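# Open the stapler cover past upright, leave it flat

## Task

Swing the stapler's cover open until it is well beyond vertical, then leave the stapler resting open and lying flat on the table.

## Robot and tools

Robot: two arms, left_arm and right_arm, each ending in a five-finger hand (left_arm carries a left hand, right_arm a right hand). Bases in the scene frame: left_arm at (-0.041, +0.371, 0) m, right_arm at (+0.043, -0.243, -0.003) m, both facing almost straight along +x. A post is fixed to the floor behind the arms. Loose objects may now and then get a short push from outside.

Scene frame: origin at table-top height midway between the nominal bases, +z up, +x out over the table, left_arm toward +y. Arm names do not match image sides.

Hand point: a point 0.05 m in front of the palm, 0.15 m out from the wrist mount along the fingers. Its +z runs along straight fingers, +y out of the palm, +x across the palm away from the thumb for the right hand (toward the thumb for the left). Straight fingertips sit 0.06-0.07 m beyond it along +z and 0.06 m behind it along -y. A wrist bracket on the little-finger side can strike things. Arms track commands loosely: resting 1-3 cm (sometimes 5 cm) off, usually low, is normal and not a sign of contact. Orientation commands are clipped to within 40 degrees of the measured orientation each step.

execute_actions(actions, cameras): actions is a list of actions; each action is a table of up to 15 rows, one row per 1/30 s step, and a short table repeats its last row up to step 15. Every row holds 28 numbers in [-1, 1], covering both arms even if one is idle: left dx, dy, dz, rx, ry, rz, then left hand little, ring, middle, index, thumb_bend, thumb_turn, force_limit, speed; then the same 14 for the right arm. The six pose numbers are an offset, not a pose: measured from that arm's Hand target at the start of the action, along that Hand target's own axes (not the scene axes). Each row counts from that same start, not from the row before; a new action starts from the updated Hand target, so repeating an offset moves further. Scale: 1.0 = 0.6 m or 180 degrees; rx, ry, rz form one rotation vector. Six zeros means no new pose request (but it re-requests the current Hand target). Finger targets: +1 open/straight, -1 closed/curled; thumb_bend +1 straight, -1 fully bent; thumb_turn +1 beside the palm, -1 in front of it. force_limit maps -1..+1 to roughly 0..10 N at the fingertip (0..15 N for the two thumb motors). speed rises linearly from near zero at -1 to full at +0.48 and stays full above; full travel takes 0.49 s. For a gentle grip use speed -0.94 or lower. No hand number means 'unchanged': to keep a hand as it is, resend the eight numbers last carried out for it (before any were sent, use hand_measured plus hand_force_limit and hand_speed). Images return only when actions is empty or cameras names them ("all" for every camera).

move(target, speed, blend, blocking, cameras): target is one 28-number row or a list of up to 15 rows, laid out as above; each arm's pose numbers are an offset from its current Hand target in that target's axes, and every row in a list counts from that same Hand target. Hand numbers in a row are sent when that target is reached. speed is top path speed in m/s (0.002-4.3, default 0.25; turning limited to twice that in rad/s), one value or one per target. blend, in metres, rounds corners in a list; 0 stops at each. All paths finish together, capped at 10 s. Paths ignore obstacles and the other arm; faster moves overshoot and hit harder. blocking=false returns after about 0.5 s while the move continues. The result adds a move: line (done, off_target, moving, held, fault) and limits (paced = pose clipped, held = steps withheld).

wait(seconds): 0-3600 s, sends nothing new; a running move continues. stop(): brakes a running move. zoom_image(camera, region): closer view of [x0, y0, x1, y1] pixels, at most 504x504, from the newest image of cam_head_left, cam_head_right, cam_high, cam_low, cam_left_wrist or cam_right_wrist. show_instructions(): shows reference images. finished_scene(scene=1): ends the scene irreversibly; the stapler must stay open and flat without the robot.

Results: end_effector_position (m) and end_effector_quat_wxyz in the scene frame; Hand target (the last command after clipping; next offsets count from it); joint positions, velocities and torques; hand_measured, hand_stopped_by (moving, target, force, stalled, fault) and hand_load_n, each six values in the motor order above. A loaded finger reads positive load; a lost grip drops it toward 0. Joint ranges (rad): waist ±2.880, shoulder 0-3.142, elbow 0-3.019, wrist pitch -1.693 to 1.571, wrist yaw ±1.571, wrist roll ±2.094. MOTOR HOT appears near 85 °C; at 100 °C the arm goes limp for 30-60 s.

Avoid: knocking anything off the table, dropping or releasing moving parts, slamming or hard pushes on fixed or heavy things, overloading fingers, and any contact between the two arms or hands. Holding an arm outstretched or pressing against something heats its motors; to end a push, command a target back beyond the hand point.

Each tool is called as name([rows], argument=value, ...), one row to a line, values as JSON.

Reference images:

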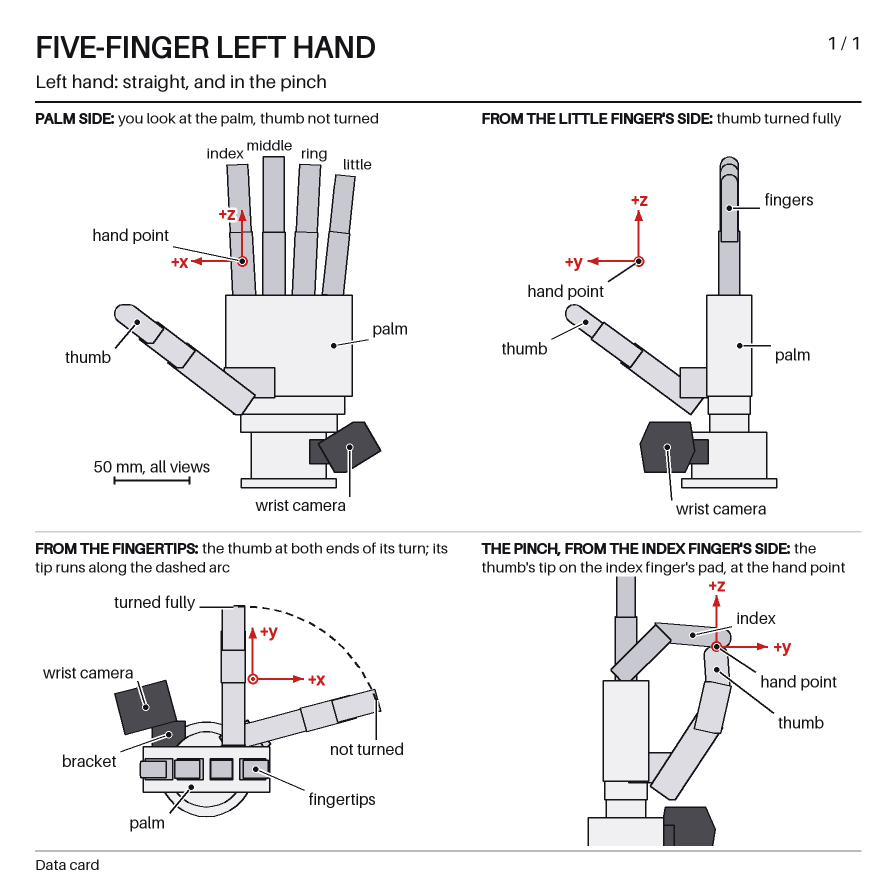

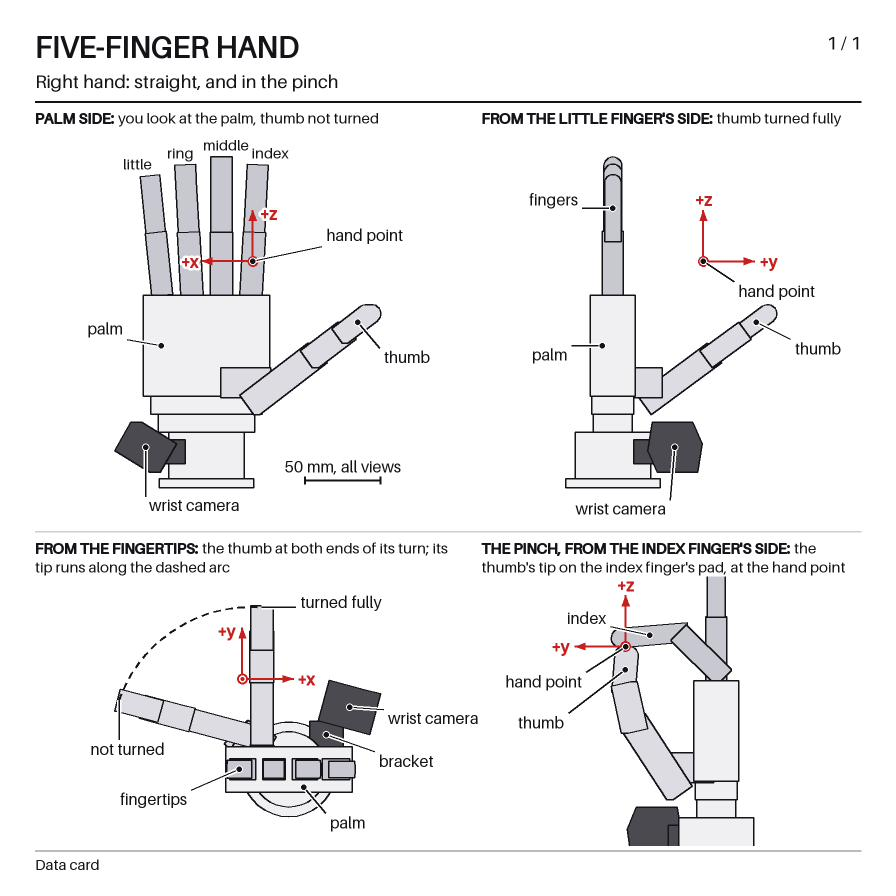

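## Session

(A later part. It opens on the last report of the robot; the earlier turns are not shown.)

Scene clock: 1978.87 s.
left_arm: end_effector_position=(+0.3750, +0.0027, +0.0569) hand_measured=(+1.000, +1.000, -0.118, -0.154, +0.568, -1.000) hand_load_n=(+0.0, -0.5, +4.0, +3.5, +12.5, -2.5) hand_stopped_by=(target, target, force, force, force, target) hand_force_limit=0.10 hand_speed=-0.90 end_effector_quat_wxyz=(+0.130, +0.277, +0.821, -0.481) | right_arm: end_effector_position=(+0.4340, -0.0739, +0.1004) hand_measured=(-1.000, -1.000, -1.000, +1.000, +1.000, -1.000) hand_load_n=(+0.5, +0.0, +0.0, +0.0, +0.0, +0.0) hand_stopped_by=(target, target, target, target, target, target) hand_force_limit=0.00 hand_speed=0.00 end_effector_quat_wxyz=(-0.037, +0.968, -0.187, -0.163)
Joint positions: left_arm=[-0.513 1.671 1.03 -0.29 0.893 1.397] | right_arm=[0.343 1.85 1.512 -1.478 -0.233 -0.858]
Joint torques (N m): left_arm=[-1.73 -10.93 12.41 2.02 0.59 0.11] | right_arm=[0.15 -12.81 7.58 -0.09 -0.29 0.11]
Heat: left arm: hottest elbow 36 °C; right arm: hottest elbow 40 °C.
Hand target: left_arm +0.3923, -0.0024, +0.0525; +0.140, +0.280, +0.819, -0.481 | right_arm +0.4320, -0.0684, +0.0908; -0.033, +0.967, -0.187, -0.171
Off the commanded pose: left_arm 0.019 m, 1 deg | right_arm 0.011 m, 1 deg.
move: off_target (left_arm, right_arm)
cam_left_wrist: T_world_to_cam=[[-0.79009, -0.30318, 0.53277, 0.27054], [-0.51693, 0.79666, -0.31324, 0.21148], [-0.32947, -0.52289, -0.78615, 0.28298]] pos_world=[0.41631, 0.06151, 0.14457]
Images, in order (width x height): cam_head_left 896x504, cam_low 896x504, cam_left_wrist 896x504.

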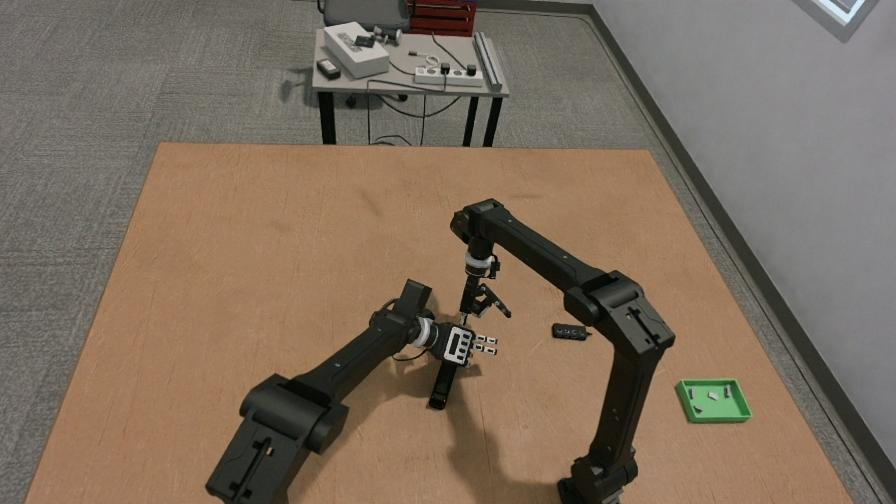

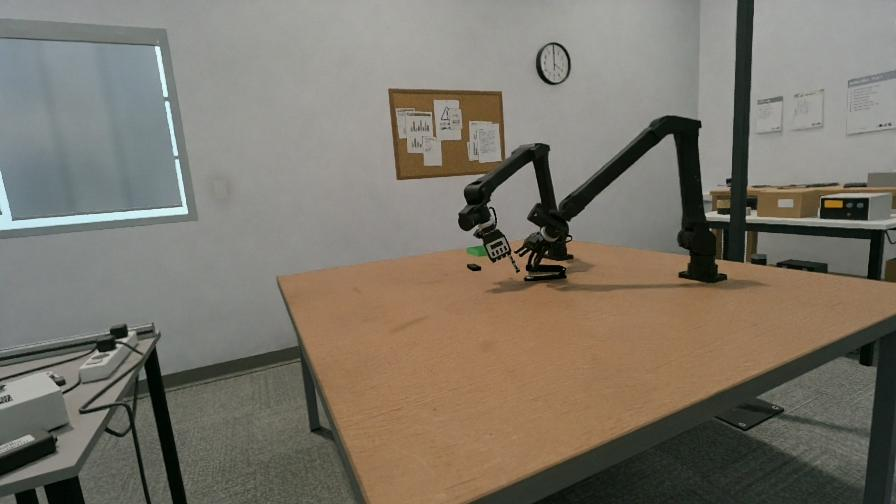

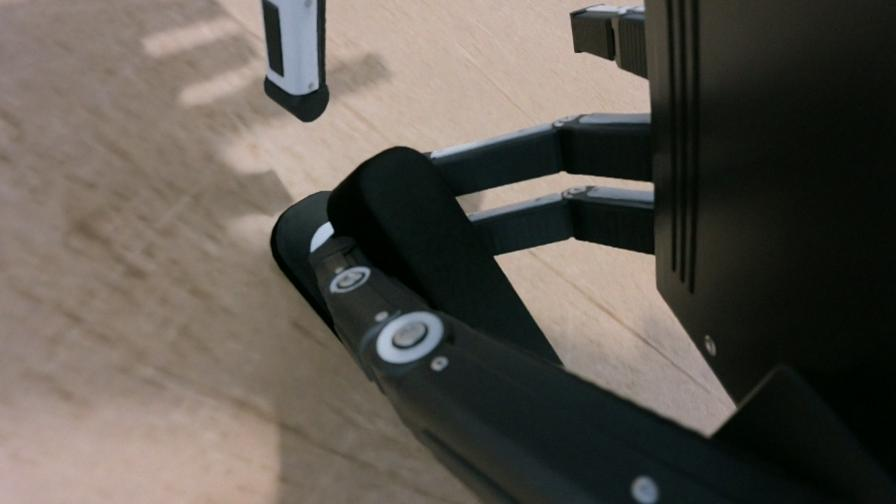

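move(target=[0,0,0,0,0,0,1,1,-0.5,-0.5,0,-1,0.1,-0.9,-0.007,-0.005,0.0345,0,0,0,-1,-1,-1,1,1,-1,0,0], speed=0.06, cameras=["cam_left_wrist","cam_low"])

zoom_image(camera="cam_low", region=[490, 220, 580, 300])

Scene clock: 1992.33 s.
left_arm: end_effector_position=(+0.3750, +0.0027, +0.0569) hand_measured=(+1.000, +1.000, -0.118, -0.154, +0.568, -1.000) hand_load_n=(+0.0, +0.0, +4.0, +3.5, +12.5, -2.0) hand_stopped_by=(target, target, force, force, force, target) hand_force_limit=0.10 hand_speed=-0.90 end_effector_quat_wxyz=(+0.130, +0.277, +0.821, -0.481) | right_arm: end_effector_position=(+0.4261, -0.0677, +0.0825) hand_measured=(-1.000, -1.000, -1.000, +1.000, +1.000, -1.000) hand_load_n=(+0.0, +0.0, +0.5, +0.0, +0.0, +0.0) hand_stopped_by=(target, target, target, target, target, target) hand_force_limit=0.00 hand_speed=0.00 end_effector_quat_wxyz=(-0.038, +0.968, -0.185, -0.163)
Joint positions: left_arm=[-0.513 1.671 1.03 -0.29 0.893 1.397] | right_arm=[0.359 1.852 1.466 -1.424 -0.238 -0.846]
Joint torques (N m): left_arm=[-0.5 -10.7 12.41 2.35 0.63 0.12] | right_arm=[0.38 -11.63 7.51 -0.21 -0.23 0.15]
Heat: left arm: hottest elbow 36 °C; right arm: hottest elbow 39 °C.
Hand target: left_arm +0.3923, -0.0024, +0.0525; +0.140, +0.280, +0.819, -0.481 | right_arm +0.4229, -0.0614, +0.0728; -0.033, +0.967, -0.187, -0.171
Off the commanded pose: left_arm 0.019 m, 1 deg | right_arm 0.012 m, 1 deg.
move: off_target (right_arm)
cam_left_wrist: T_world_to_cam=[[-0.79009, -0.30318, 0.53277, 0.27054], [-0.51693, 0.79666, -0.31324, 0.21148], [-0.32947, -0.52289, -0.78615, 0.28298]] pos_world=[0.41631, 0.06151, 0.14457]
Images, in order (width x height): cam_low 896x504, cam_left_wrist 896x504.

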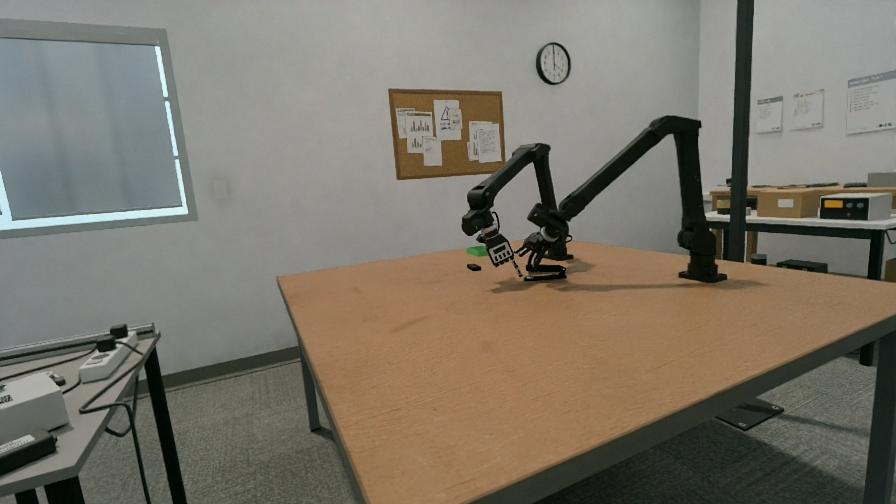

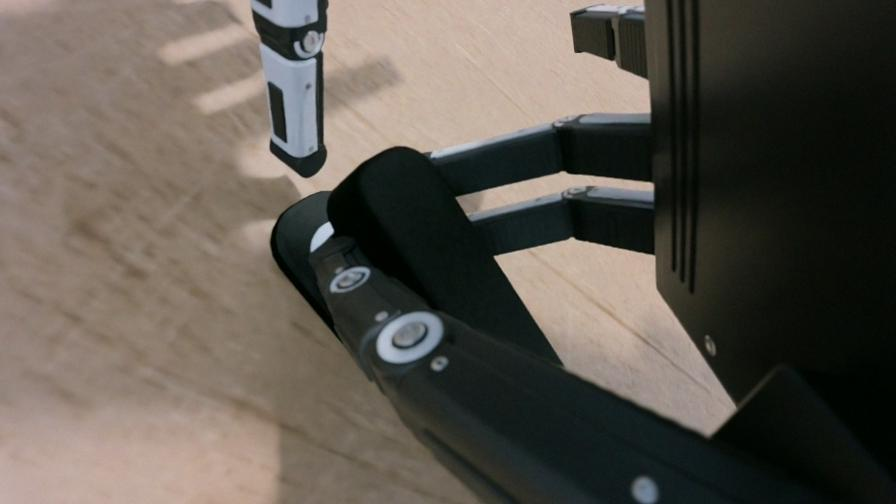

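Scaled by 5.600 from the camera's image (finer frame: 1280x720).

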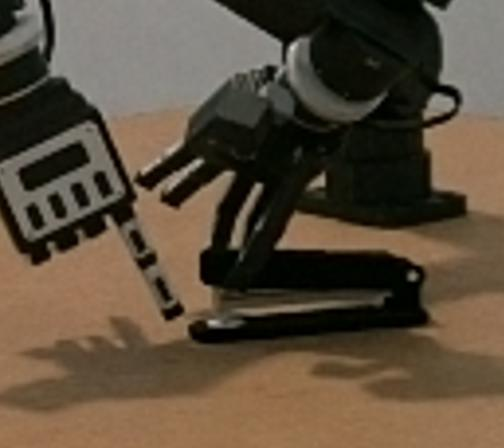

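move(target=[0,0,0,0,0,0,1,1,-0.5,-0.5,0,-1,0.1,-0.9,-0.0233,0,0.0138,0,0,0,-1,-1,-1,1,1,-1,0,0], speed=0.06, cameras=["cam_left_wrist","cam_low"])

zoom_image(camera="cam_low", region=[490, 220, 580, 300])

Scene clock: 2002.70 s.
left_arm: end_effector_position=(+0.3751, +0.0026, +0.0570) hand_measured=(+1.000, +1.000, -0.118, -0.154, +0.568, -1.000) hand_load_n=(+0.0, +0.0, +4.5, +3.0, +12.5, -2.0) hand_stopped_by=(target, target, force, force, force, target) hand_force_limit=0.10 hand_speed=-0.90 end_effector_quat_wxyz=(+0.130, +0.277, +0.821, -0.482) | right_arm: end_effector_position=(+0.4173, -0.0640, +0.0750) hand_measured=(-1.000, -1.000, -1.000, +1.000, +1.000, -1.000) hand_load_n=(+0.0, +0.0, +0.0, -1.5, +0.0, +0.0) hand_stopped_by=(target, target, target, target, target, target) hand_force_limit=0.00 hand_speed=0.00 end_effector_quat_wxyz=(-0.038, +0.968, -0.188, -0.164)
Joint positions: left_arm=[-0.513 1.671 1.03 -0.289 0.893 1.396] | right_arm=[0.37 1.845 1.433 -1.398 -0.242 -0.828]
Joint torques (N m): left_arm=[-1.85 -11.05 12.23 2.13 0.58 0.1] | right_arm=[1.44 -12.98 6.43 -0.23 -0.24 0.13]
Heat: left arm: hottest elbow 36 °C; right arm: hottest elbow 39 °C.
Hand target: left_arm +0.3924, -0.0024, +0.0526; +0.141, +0.280, +0.819, -0.481 | right_arm +0.4081, -0.0555, +0.0698; -0.033, +0.967, -0.187, -0.170
Off the commanded pose: left_arm 0.019 m, 1 deg | right_arm 0.014 m, 1 deg.
move: off_target (right_arm)
cam_left_wrist: T_world_to_cam=[[-0.7902, -0.30282, 0.53281, 0.27048], [-0.51683, 0.79649, -0.31382, 0.21165], [-0.32935, -0.52336, -0.78589, 0.28295]] pos_world=[0.41631, 0.06141, 0.14467]
Images, in order (width x height): cam_low 896x504, cam_left_wrist 896x504.

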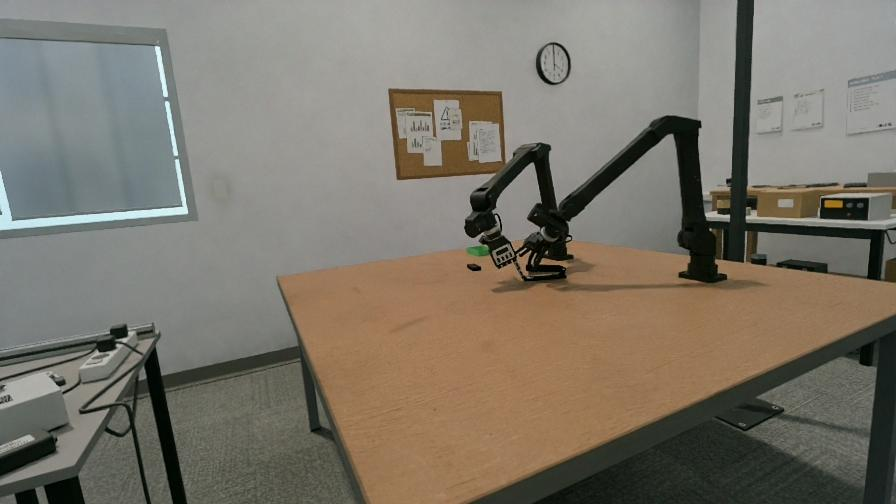

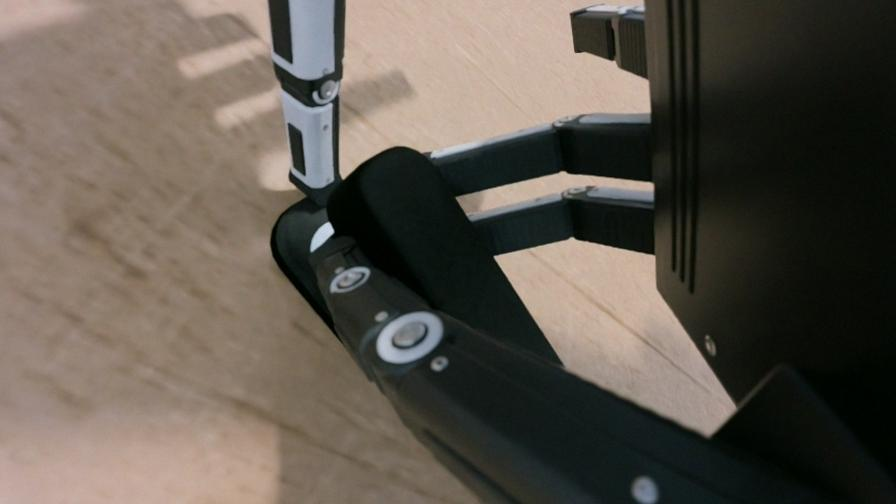

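Scaled by 5.600 from the camera's image (finer frame: 1280x720).

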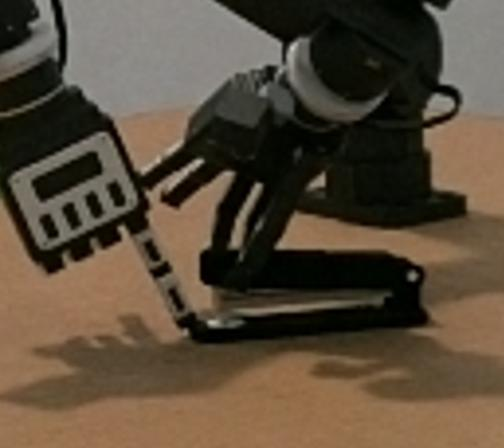

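move(target=[0,0,0,0,0,0,1,1,-0.5,-0.5,0,-1,0.1,-0.9,-0.0192,-0.0067,-0.0037,0,0,0,-1,-1,-1,1,1,-1,0,0], speed=0.06, cameras=["cam_left_wrist"])

Scene clock: 2022.17 s.
left_arm: end_effector_position=(+0.3749, +0.0025, +0.0571) hand_measured=(+1.000, +1.000, -0.118, -0.154, +0.568, -1.000) hand_load_n=(+0.0, +0.0, +4.0, +3.5, +12.5, -2.5) hand_stopped_by=(target, target, force, force, force, target) hand_force_limit=0.10 hand_speed=-0.90 end_effector_quat_wxyz=(+0.130, +0.277, +0.821, -0.482) | right_arm: end_effector_position=(+0.4075, -0.0544, +0.0786) hand_measured=(-1.000, -1.000, -1.000, +1.000, +1.000, -1.000) hand_load_n=(+0.0, +0.0, +0.0, -1.0, +0.0, +0.0) hand_stopped_by=(target, target, target, target, target, target) hand_force_limit=0.00 hand_speed=0.00 end_effector_quat_wxyz=(-0.037, +0.968, -0.186, -0.165)
Joint positions: left_arm=[-0.513 1.671 1.03 -0.289 0.894 1.396] | right_arm=[0.396 1.828 1.419 -1.396 -0.247 -0.806]
Joint torques (N m): left_arm=[-1.85 -11.52 12.31 2.1 0.61 0.09] | right_arm=[0.62 -13.1 6.95 -0.49 -0.31 0.17]
Heat: left arm: hottest elbow 36 °C; right arm: hottest elbow 37 °C.
Hand target: left_arm +0.3923, -0.0025, +0.0526; +0.140, +0.280, +0.819, -0.481 | right_arm +0.4002, -0.0480, +0.0758; -0.033, +0.967, -0.187, -0.171
Off the commanded pose: left_arm 0.019 m, 1 deg | right_arm 0.010 m, 1 deg.
move: done
cam_left_wrist: T_world_to_cam=[[-0.78995, -0.30235, 0.53345, 0.27025], [-0.51683, 0.79646, -0.31391, 0.21166], [-0.32996, -0.52368, -0.78542, 0.28315]] pos_world=[0.41631, 0.06141, 0.14467]

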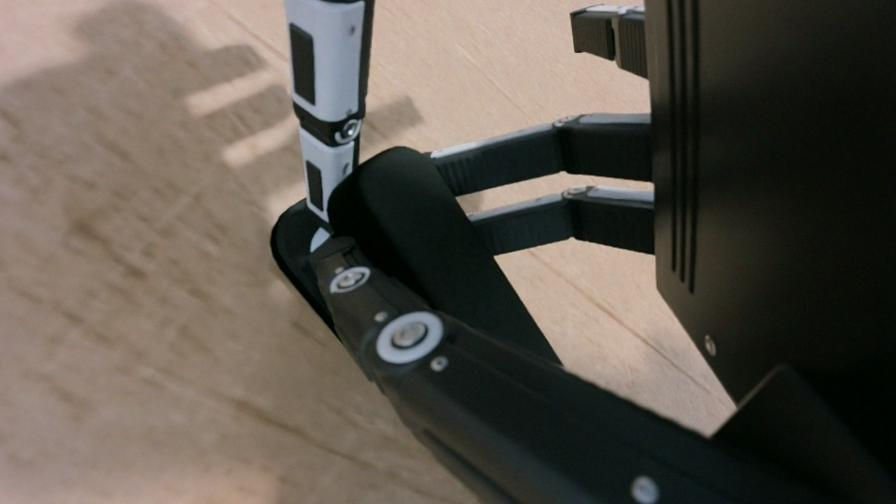

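move(target=[0,0,0,0,0,0,1,1,-0.5,-0.5,0,-1,0.1,-0.9,0.0177,0,0.029,0,0,0,-1,-1,-1,1,1,-1,0,0], speed=0.05, cameras=["cam_left_wrist","cam_low"])

zoom_image(camera="cam_low", region=[490, 220, 580, 300])

Scene clock: 2030.77 s.
left_arm: end_effector_position=(+0.3749, +0.0025, +0.0571) hand_measured=(+1.000, +1.000, -0.118, -0.154, +0.568, -1.000) hand_load_n=(+0.0, +0.0, +4.0, +3.0, +13.0, -2.0) hand_stopped_by=(target, target, force, force, force, target) hand_force_limit=0.10 hand_speed=-0.90 end_effector_quat_wxyz=(+0.130, +0.277, +0.821, -0.482) | right_arm: end_effector_position=(+0.4085, -0.0538, +0.0767) hand_measured=(-1.000, -1.000, -1.000, +1.000, +1.000, -1.000) hand_load_n=(+0.0, +0.0, +0.0, -4.0, -0.5, +0.0) hand_stopped_by=(target, target, target, target, target, target) hand_force_limit=0.00 hand_speed=0.00 end_effector_quat_wxyz=(-0.039, +0.968, -0.186, -0.162)
Joint positions: left_arm=[-0.513 1.671 1.03 -0.289 0.894 1.396] | right_arm=[0.396 1.828 1.416 -1.387 -0.247 -0.806]
Joint torques (N m): left_arm=[-2.02 -12.16 12.44 2.18 0.54 0.09] | right_arm=[0.56 -11.81 5.89 0.81 -0.19 0.14]
Heat: left arm: hottest elbow 36 °C; right arm: hottest elbow 37 °C.
Hand target: left_arm +0.3923, -0.0025, +0.0526; +0.140, +0.280, +0.819, -0.481 | right_arm +0.4040, -0.0495, +0.0558; -0.033, +0.967, -0.187, -0.170
Off the commanded pose: left_arm 0.019 m, 1 deg | right_arm 0.022 m, 1 deg.
move: off_target (right_arm)
cam_left_wrist: T_world_to_cam=[[-0.78995, -0.30235, 0.53345, 0.27025], [-0.51683, 0.79646, -0.31391, 0.21166], [-0.32996, -0.52368, -0.78542, 0.28315]] pos_world=[0.41631, 0.06141, 0.14467]
Images, in order (width x height): cam_low 896x504, cam_left_wrist 896x504.

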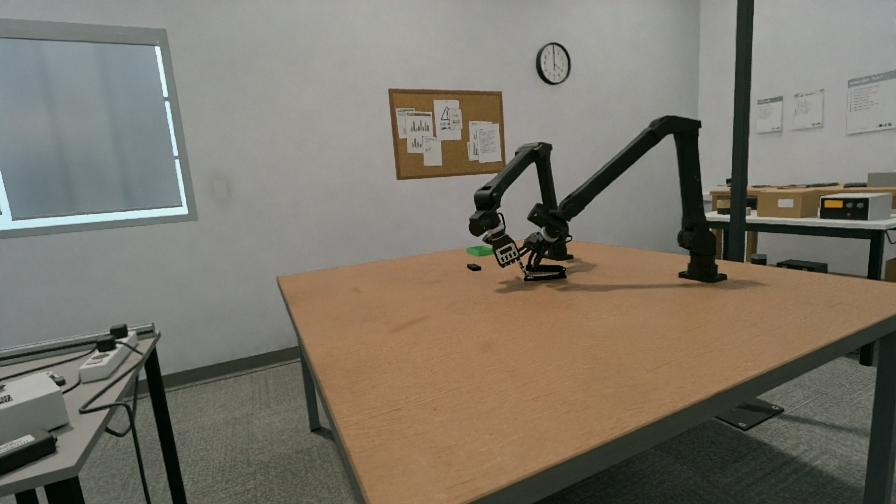

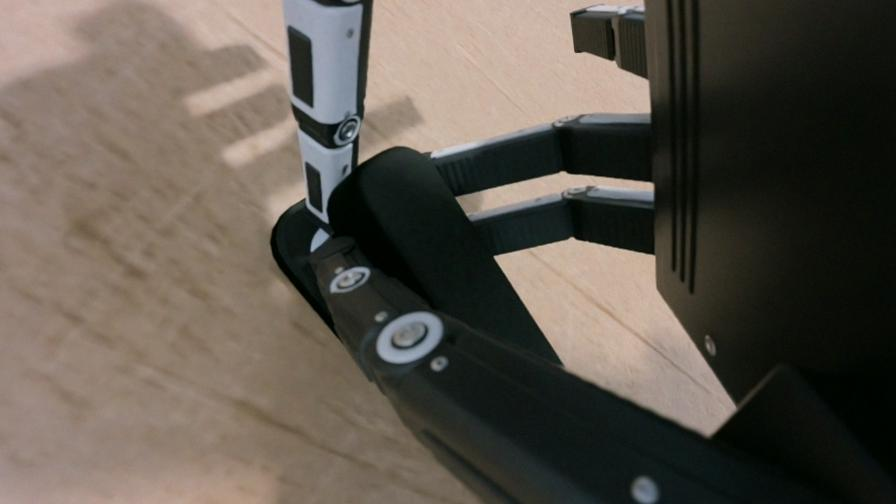

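Scaled by 5.600 from the camera's image (finer frame: 1280x720).

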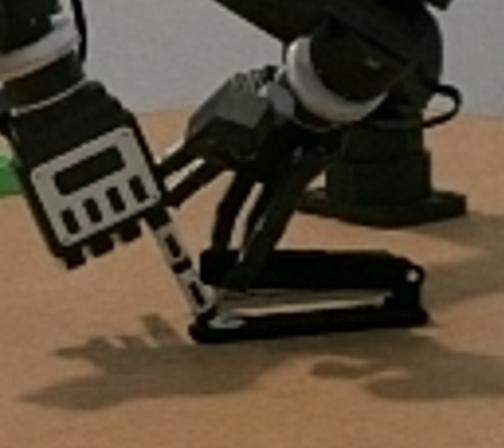

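move(target=[-0.001,-0.0232,-0.0162,0,-0.0127,0.0182,1,1,-0.5,-0.5,0,-1,0.1,-0.9,0,0,0,0,0,0,-1,-1,-1,1,1,-1,0,0], speed=0.04, cameras=["cam_low"])

zoom_image(camera="cam_low", region=[490, 220, 580, 300])

Scene clock: 2044.27 s.
left_arm: end_effector_position=(+0.3758, +0.0027, +0.0569) hand_measured=(+1.000, +1.000, -0.118, -0.154, +0.568, -1.000) hand_load_n=(+0.0, +0.0, +5.0, +3.0, +12.0, -1.0) hand_stopped_by=(target, target, force, force, force, target) hand_force_limit=0.10 hand_speed=-0.90 end_effector_quat_wxyz=(+0.146, +0.280, +0.816, -0.484) | right_arm: end_effector_position=(+0.4085, -0.0537, +0.0766) hand_measured=(-1.000, -1.000, -1.000, +1.000, +1.000, -1.000) hand_load_n=(+0.0, +0.0, +0.0, -4.5, +0.0, +0.0) hand_stopped_by=(target, target, target, target, target, target) hand_force_limit=0.00 hand_speed=0.00 end_effector_quat_wxyz=(-0.039, +0.968, -0.186, -0.162)
Joint positions: left_arm=[-0.513 1.66 1.001 -0.228 0.889 1.386] | right_arm=[0.396 1.828 1.416 -1.386 -0.248 -0.806]
Joint torques (N m): left_arm=[-2.2 -16.09 9.73 2.3 0.32 0.18] | right_arm=[0.03 -11.11 5.81 0.88 -0.19 0.11]
Heat: left arm: hottest elbow 36 °C; right arm: hottest elbow 36 °C.
Hand target: left_arm +0.3850, +0.0004, +0.0676; +0.171, +0.294, +0.807, -0.482 | right_arm +0.4039, -0.0495, +0.0557; -0.033, +0.967, -0.187, -0.171
Off the commanded pose: left_arm 0.014 m, 3 deg | right_arm 0.022 m, 1 deg.
move: off_target (left_arm)

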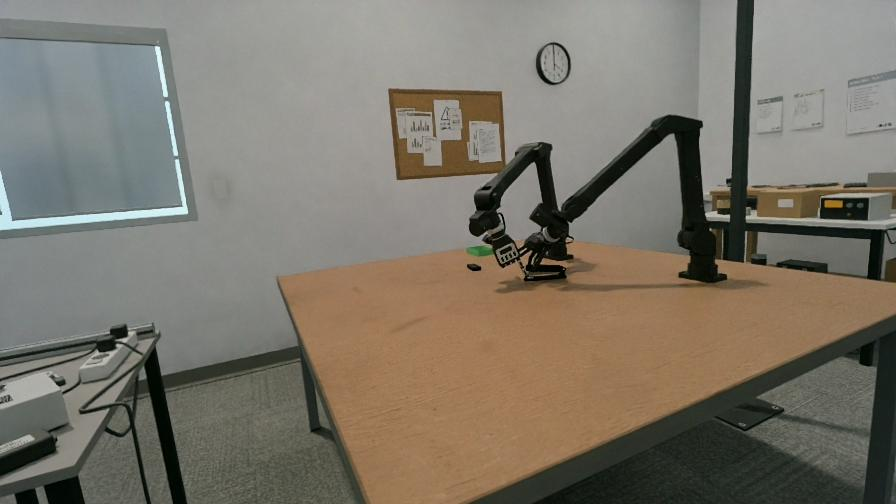

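Scaled by 5.600 from the camera's image (finer frame: 1280x720).

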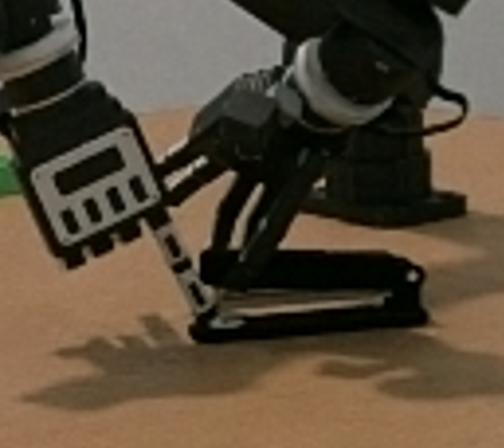

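move(target=[-0.0121,-0.0147,-0.0103,0,-0.0159,0.0228,1,1,-0.5,-0.5,0,-1,0.1,-0.9,0,0,0,0,0,0,-1,-1,-1,1,1,-1,0,0], speed=0.04, cameras=["cam_low"])

zoom_image(camera="cam_low", region=[490, 220, 580, 300])

Scene clock: 2054.27 s.
left_arm: end_effector_position=(+0.3762, +0.0041, +0.0574) hand_measured=(+1.000, +1.000, -0.118, -0.154, +0.568, -1.000) hand_load_n=(+0.0, +0.0, +4.0, +4.5, +13.0, +0.0) hand_stopped_by=(target, target, force, force, force, target) hand_force_limit=0.10 hand_speed=-0.90 end_effector_quat_wxyz=(+0.177, +0.293, +0.806, -0.482) | right_arm: end_effector_position=(+0.4087, -0.0530, +0.0764) hand_measured=(-1.000, -1.000, -1.000, +1.000, +1.000, -1.000) hand_load_n=(+0.0, +0.0, +0.0, -2.5, +0.0, -0.5) hand_stopped_by=(target, target, target, target, target, target) hand_force_limit=0.00 hand_speed=0.00 end_effector_quat_wxyz=(-0.041, +0.968, -0.186, -0.162)
Joint positions: left_arm=[-0.515 1.639 0.953 -0.14 0.874 1.394] | right_arm=[0.396 1.828 1.416 -1.384 -0.251 -0.806]
Joint torques (N m): left_arm=[-1.73 -16.97 9.51 2 0.49 0.18] | right_arm=[0.09 -11.52 6.11 0.69 -0.11 0.15]
Heat: left arm: hottest elbow 36 °C; right arm: hottest elbow 36 °C.
Hand target: left_arm +0.3851, +0.0006, +0.0807; +0.208, +0.310, +0.792, -0.483 | right_arm +0.4039, -0.0495, +0.0557; -0.033, +0.967, -0.187, -0.171
Off the commanded pose: left_arm 0.025 m, 4 deg | right_arm 0.022 m, 1 deg.
move: off_target (left_arm)

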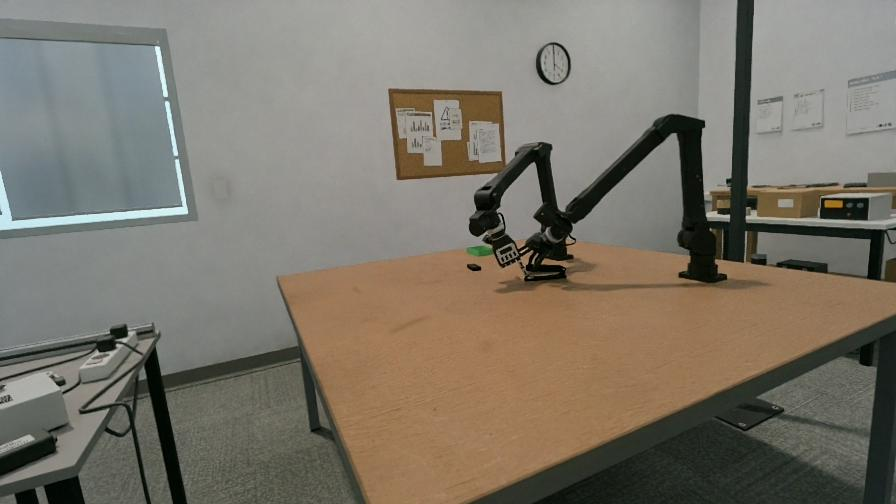

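Scaled by 5.600 from the camera's image (finer frame: 1280x720).

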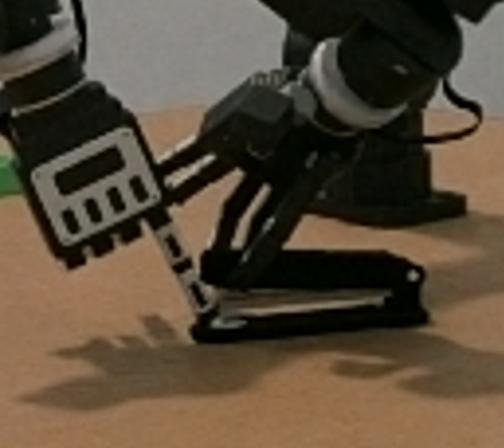

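move(target=[-0.0053,-0.0141,-0.0098,0,-0.0191,0.0273,1,1,-0.5,-0.5,0,-1,0.1,-0.9,0,0,0,0,0,0,-1,-1,-1,1,1,-1,0,0], speed=0.04, cameras=["cam_low"])

zoom_image(camera="cam_low", region=[490, 220, 580, 300])

Scene clock: 2065.00 s.
left_arm: end_effector_position=(+0.3756, +0.0071, +0.0725) hand_measured=(+1.000, +1.000, -0.118, -0.154, +0.568, -1.000) hand_load_n=(+0.0, +0.0, +4.0, +5.5, +12.0, +0.0) hand_stopped_by=(target, target, force, force, force, target) hand_force_limit=0.10 hand_speed=-0.90 end_effector_quat_wxyz=(+0.228, +0.315, +0.785, -0.483) | right_arm: end_effector_position=(+0.4089, -0.0511, +0.0757) hand_measured=(-1.000, -1.000, -1.000, +1.000, +1.000, -1.000) hand_load_n=(+0.0, +0.0, +0.0, -1.5, -0.5, +0.0) hand_stopped_by=(target, target, target, target, target, target) hand_force_limit=0.00 hand_speed=0.00 end_effector_quat_wxyz=(-0.046, +0.968, -0.186, -0.163)
Joint positions: left_arm=[-0.515 1.582 0.882 -0.021 0.862 1.411] | right_arm=[0.396 1.828 1.414 -1.379 -0.259 -0.806]
Joint torques (N m): left_arm=[-3.02 -14.74 9.62 2.52 0.41 0.16] | right_arm=[-0.15 -10.75 6.16 0.58 0.22 0.12]
Heat: left arm: hottest elbow 36 °C; right arm: hottest elbow 36 °C.
Hand target: left_arm +0.3813, +0.0019, +0.0906; +0.252, +0.329, +0.771, -0.483 | right_arm +0.4040, -0.0495, +0.0558; -0.033, +0.967, -0.187, -0.171
Off the commanded pose: left_arm 0.020 m, 4 deg | right_arm 0.021 m, 2 deg.
move: off_target (left_arm)

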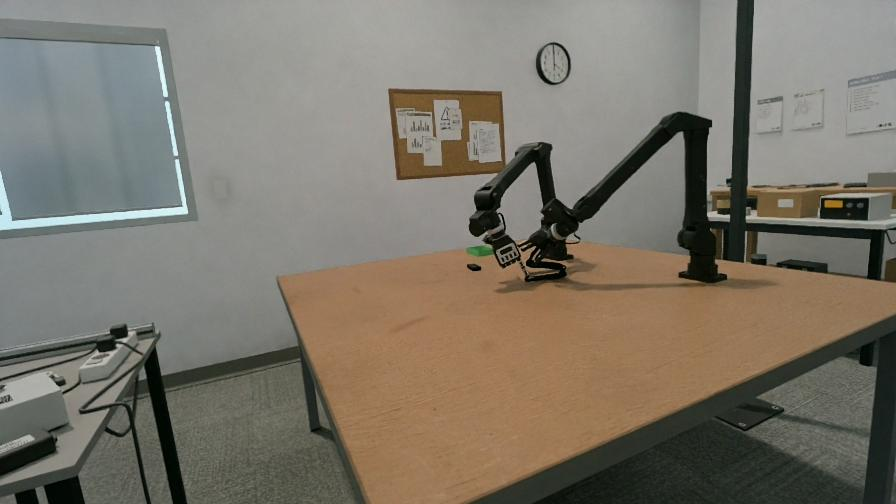

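Scaled by 5.600 from the camera's image (finer frame: 1280x720).

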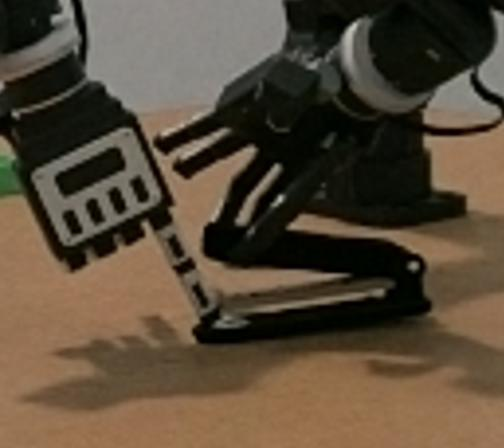

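move(target=[0,-0.0248,-0.0173,0,-0.0382,0.0546,1,1,-0.5,-0.5,0,-1,0.1,-0.9,0,0,0,0,0,0,-1,-1,-1,1,1,-1,0,0], speed=0.05, cameras=["cam_low"])

zoom_image(camera="cam_low", region=[490, 220, 580, 300])

Scene clock: 2080.83 s.
left_arm: end_effector_position=(+0.3672, +0.0105, +0.0871) hand_measured=(+1.000, +1.000, -0.118, -0.154, +0.568, -1.000) hand_load_n=(+0.0, +0.0, +3.5, +5.5, +12.0, +0.5) hand_stopped_by=(target, target, force, force, force, target) hand_force_limit=0.10 hand_speed=-0.90 end_effector_quat_wxyz=(+0.319, +0.354, +0.737, -0.479) | right_arm: end_effector_position=(+0.4086, -0.0511, +0.0756) hand_measured=(-1.000, -1.000, -1.000, +1.000, +1.000, -1.000) hand_load_n=(+0.0, +0.0, +0.0, -2.0, +0.0, +0.0) hand_stopped_by=(target, target, target, target, target, target) hand_force_limit=0.00 hand_speed=0.00 end_effector_quat_wxyz=(-0.046, +0.968, -0.186, -0.163)
Joint positions: left_arm=[-0.528 1.516 0.737 0.252 0.833 1.441] | right_arm=[0.396 1.828 1.414 -1.379 -0.26 -0.806]
Joint torques (N m): left_arm=[-2.37 -12.4 8.96 2.35 0.32 0.09] | right_arm=[0.21 -10.93 5.97 0.5 0.25 0.14]
Heat: left arm: hottest elbow 36 °C; right arm: hottest elbow 35 °C.
Hand target: left_arm +0.3693, +0.0068, +0.1033; +0.338, +0.365, +0.724, -0.478 | right_arm +0.4039, -0.0495, +0.0557; -0.033, +0.967, -0.187, -0.171
Off the commanded pose: left_arm 0.017 m, 3 deg | right_arm 0.020 m, 2 deg.
move: off_target (left_arm)

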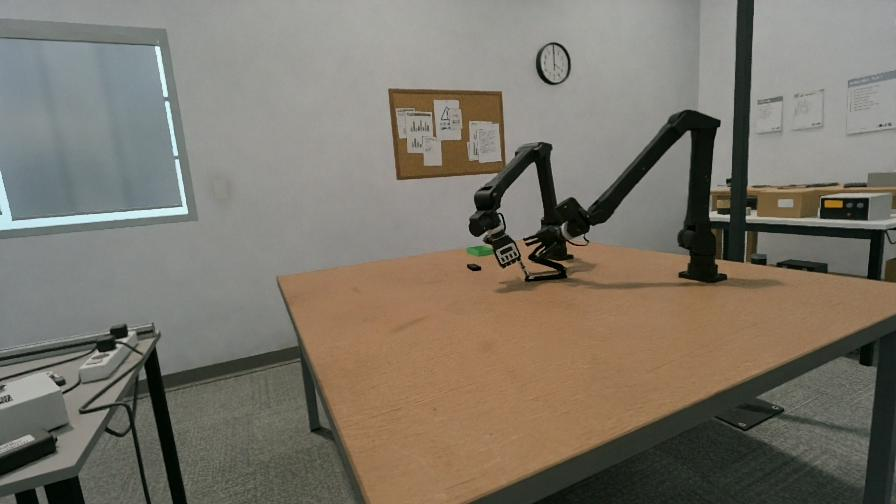

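Scaled by 5.600 from the camera's image (finer frame: 1280x720).

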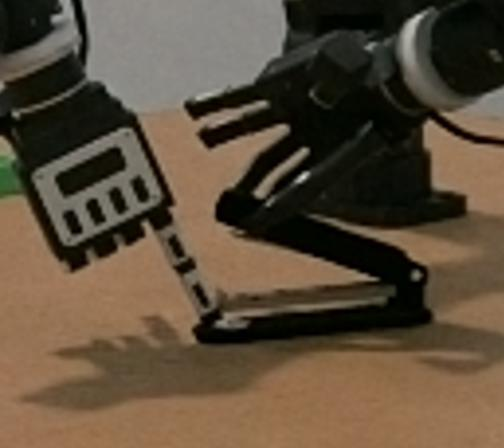

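move([
  [-0.0128,-0.0335,-0.0233,0,-0.0446,0.0637,1,1,-0.5,-0.5,0,-1,0.1,-0.9,0,0,0,0,0,0,-1,-1,-1,1,1,-1,0,0],
  [-0.0177,-0.0675,-0.0473,0,-0.0924,0.132,1,1,-0.5,-0.5,0,-1,0.1,-0.9,0,0,0,0,0,0,-1,-1,-1,1,1,-1,0,0],
], speed=0.05, blend=0.01, cameras=["cam_low","cam_head_left"])

zoom_image(camera="cam_low", region=[490, 220, 580, 300])

Scene clock: 2104.97 s.
left_arm: end_effector_position=(+0.3351, +0.0237, +0.1323) hand_measured=(+1.000, +1.000, -0.118, -0.154, +0.568, -1.000) hand_load_n=(+0.0, +0.0, +3.5, +5.0, +12.5, +1.0) hand_stopped_by=(target, target, force, force, force, target) hand_force_limit=0.10 hand_speed=-0.90 end_effector_quat_wxyz=(+0.515, +0.424, +0.592, -0.451) | right_arm: end_effector_position=(+0.4086, -0.0511, +0.0756) hand_measured=(-1.000, -1.000, -1.000, +1.000, +1.000, -1.000) hand_load_n=(+0.0, +0.0, +0.0, -2.0, -0.5, -0.5) hand_stopped_by=(target, target, target, target, target, target) hand_force_limit=0.00 hand_speed=0.00 end_effector_quat_wxyz=(-0.046, +0.968, -0.186, -0.163)
Joint positions: left_arm=[-0.561 1.479 0.454 0.939 0.78 1.534] | right_arm=[0.396 1.828 1.414 -1.379 -0.26 -0.806]
Joint torques (N m): left_arm=[-2.2 -8.64 7.39 3.26 0.08 0.22] | right_arm=[0.09 -10.81 6.24 0.68 0.27 0.17]
Heat: left arm: hottest elbow 35 °C; right arm: hottest elbow 35 °C.
Hand target: left_arm +0.3363, +0.0199, +0.1394; +0.529, +0.433, +0.577, -0.446 | right_arm +0.4039, -0.0496, +0.0557; -0.033, +0.967, -0.187, -0.171
Off the commanded pose: left_arm 0.008 m, 3 deg | right_arm 0.020 m, 2 deg.
move: off_target (left_arm)
Images, in order (width x height): cam_head_left 896x504, cam_low 896x504.

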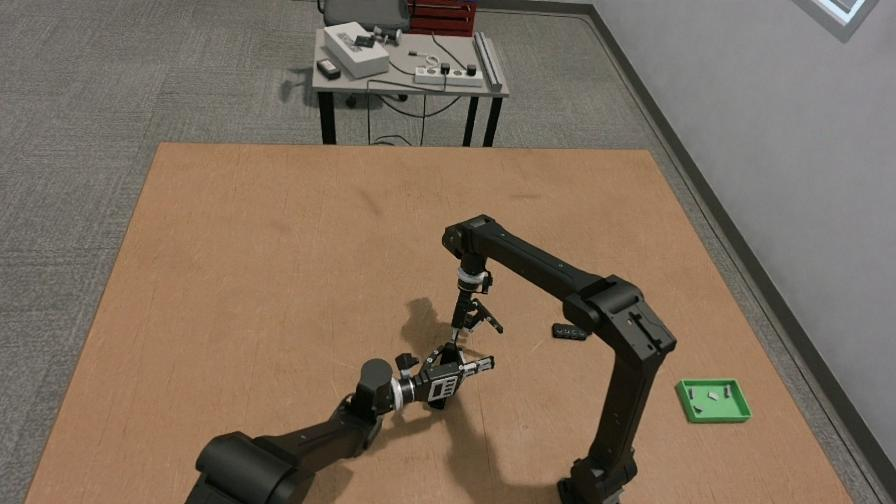

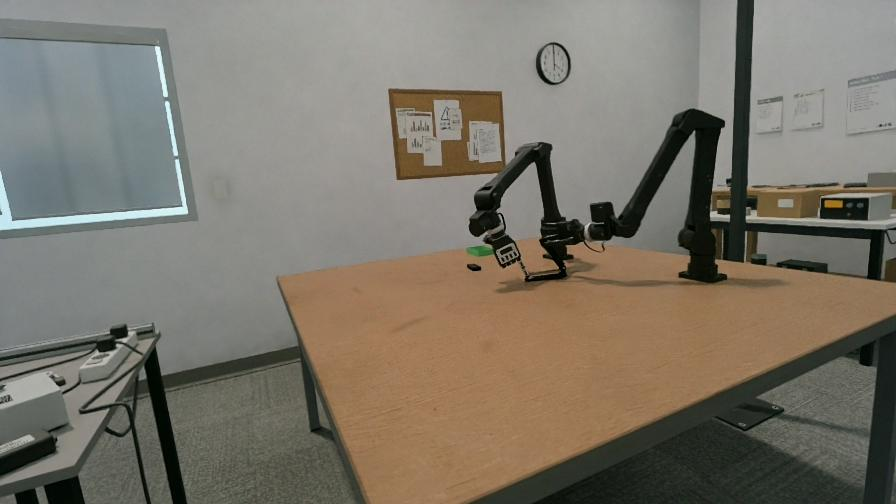

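Scaled by 5.600 from the camera's image (finer frame: 1280x720).

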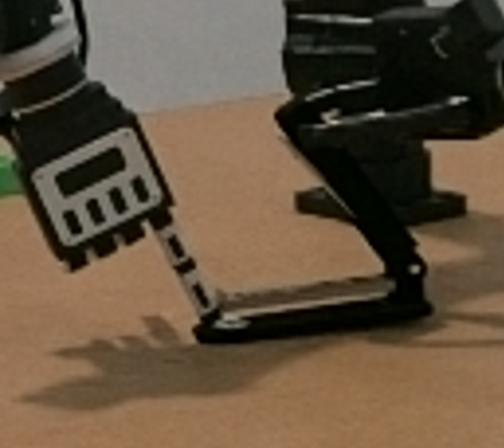

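move(target=[-0.0097,-0.05,-0.0352,0,0,0,1,1,-0.5,-0.5,0,-1,0.1,-0.9,0,0,0,0,0,0,-1,-1,-1,1,1,-1,0,0], speed=0.04, cameras=["cam_low","cam_left_wrist"])

zoom_image(camera="cam_low", region=[490, 220, 580, 300])

Scene clock: 2145.83 s.
left_arm: end_effector_position=(+0.3070, +0.0341, +0.1412) hand_measured=(+1.000, +1.000, -0.118, -0.154, +0.568, -1.000) hand_load_n=(+0.0, +0.0, +4.0, +5.0, +12.0, +1.5) hand_stopped_by=(target, target, force, force, force, target) hand_force_limit=0.10 hand_speed=-0.90 end_effector_quat_wxyz=(+0.524, +0.428, +0.584, -0.448) | right_arm: end_effector_position=(+0.4086, -0.0510, +0.0757) hand_measured=(-1.000, -1.000, -1.000, +1.000, +1.000, -1.000) hand_load_n=(+0.0, +0.0, +0.0, -2.0, +0.0, +0.0) hand_stopped_by=(target, target, target, target, target, target) hand_force_limit=0.00 hand_speed=0.00 end_effector_quat_wxyz=(-0.046, +0.968, -0.186, -0.163)
Joint positions: left_arm=[-0.583 1.389 0.376 0.945 0.758 1.543] | right_arm=[0.396 1.828 1.414 -1.379 -0.261 -0.806]
Joint torques (N m): left_arm=[-2.43 -9.17 6.95 1.73 0.06 0.16] | right_arm=[0.38 -11.28 6.12 0.46 0.27 0.12]
Heat: left arm: hottest elbow 33 °C; right arm: hottest elbow 34 °C.
Hand target: left_arm +0.3028, +0.0336, +0.1477; +0.529, +0.433, +0.577, -0.446 | right_arm +0.4039, -0.0495, +0.0558; -0.033, +0.967, -0.187, -0.171
Off the commanded pose: left_arm 0.008 m, 1 deg | right_arm 0.021 m, 2 deg.
move: done
cam_left_wrist: T_world_to_cam=[[-0.94419, -0.24896, -0.21569, 0.3326], [0.0385, 0.5669, -0.82288, 0.08711], [0.32714, -0.78526, -0.52568, 0.11382]] pos_world=[0.27345, 0.1228, 0.20326]

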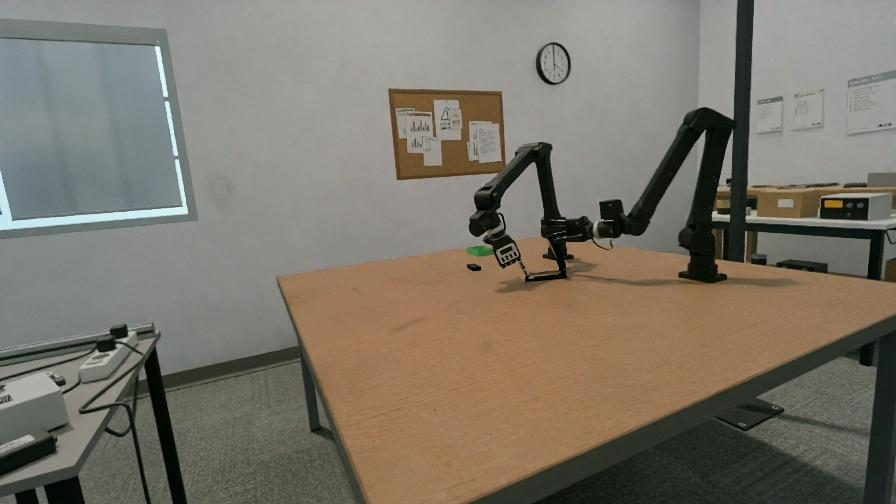

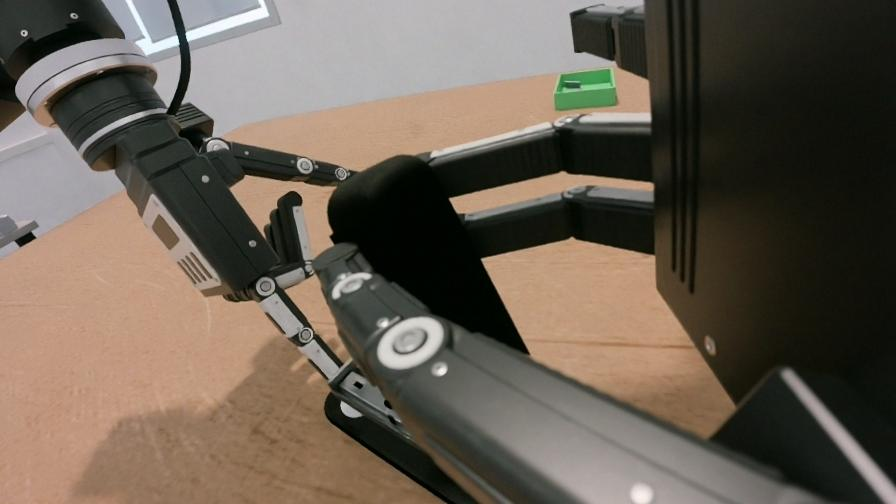

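Scaled by 5.600 from the camera's image (finer frame: 1280x720).

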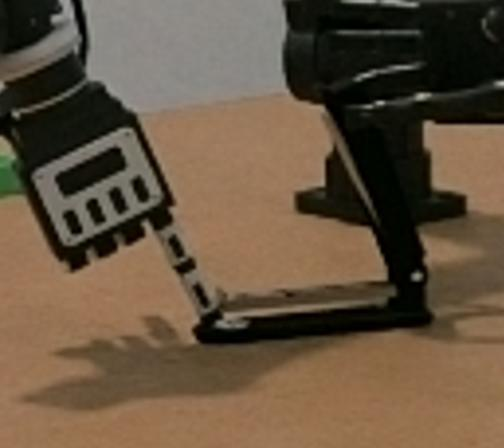

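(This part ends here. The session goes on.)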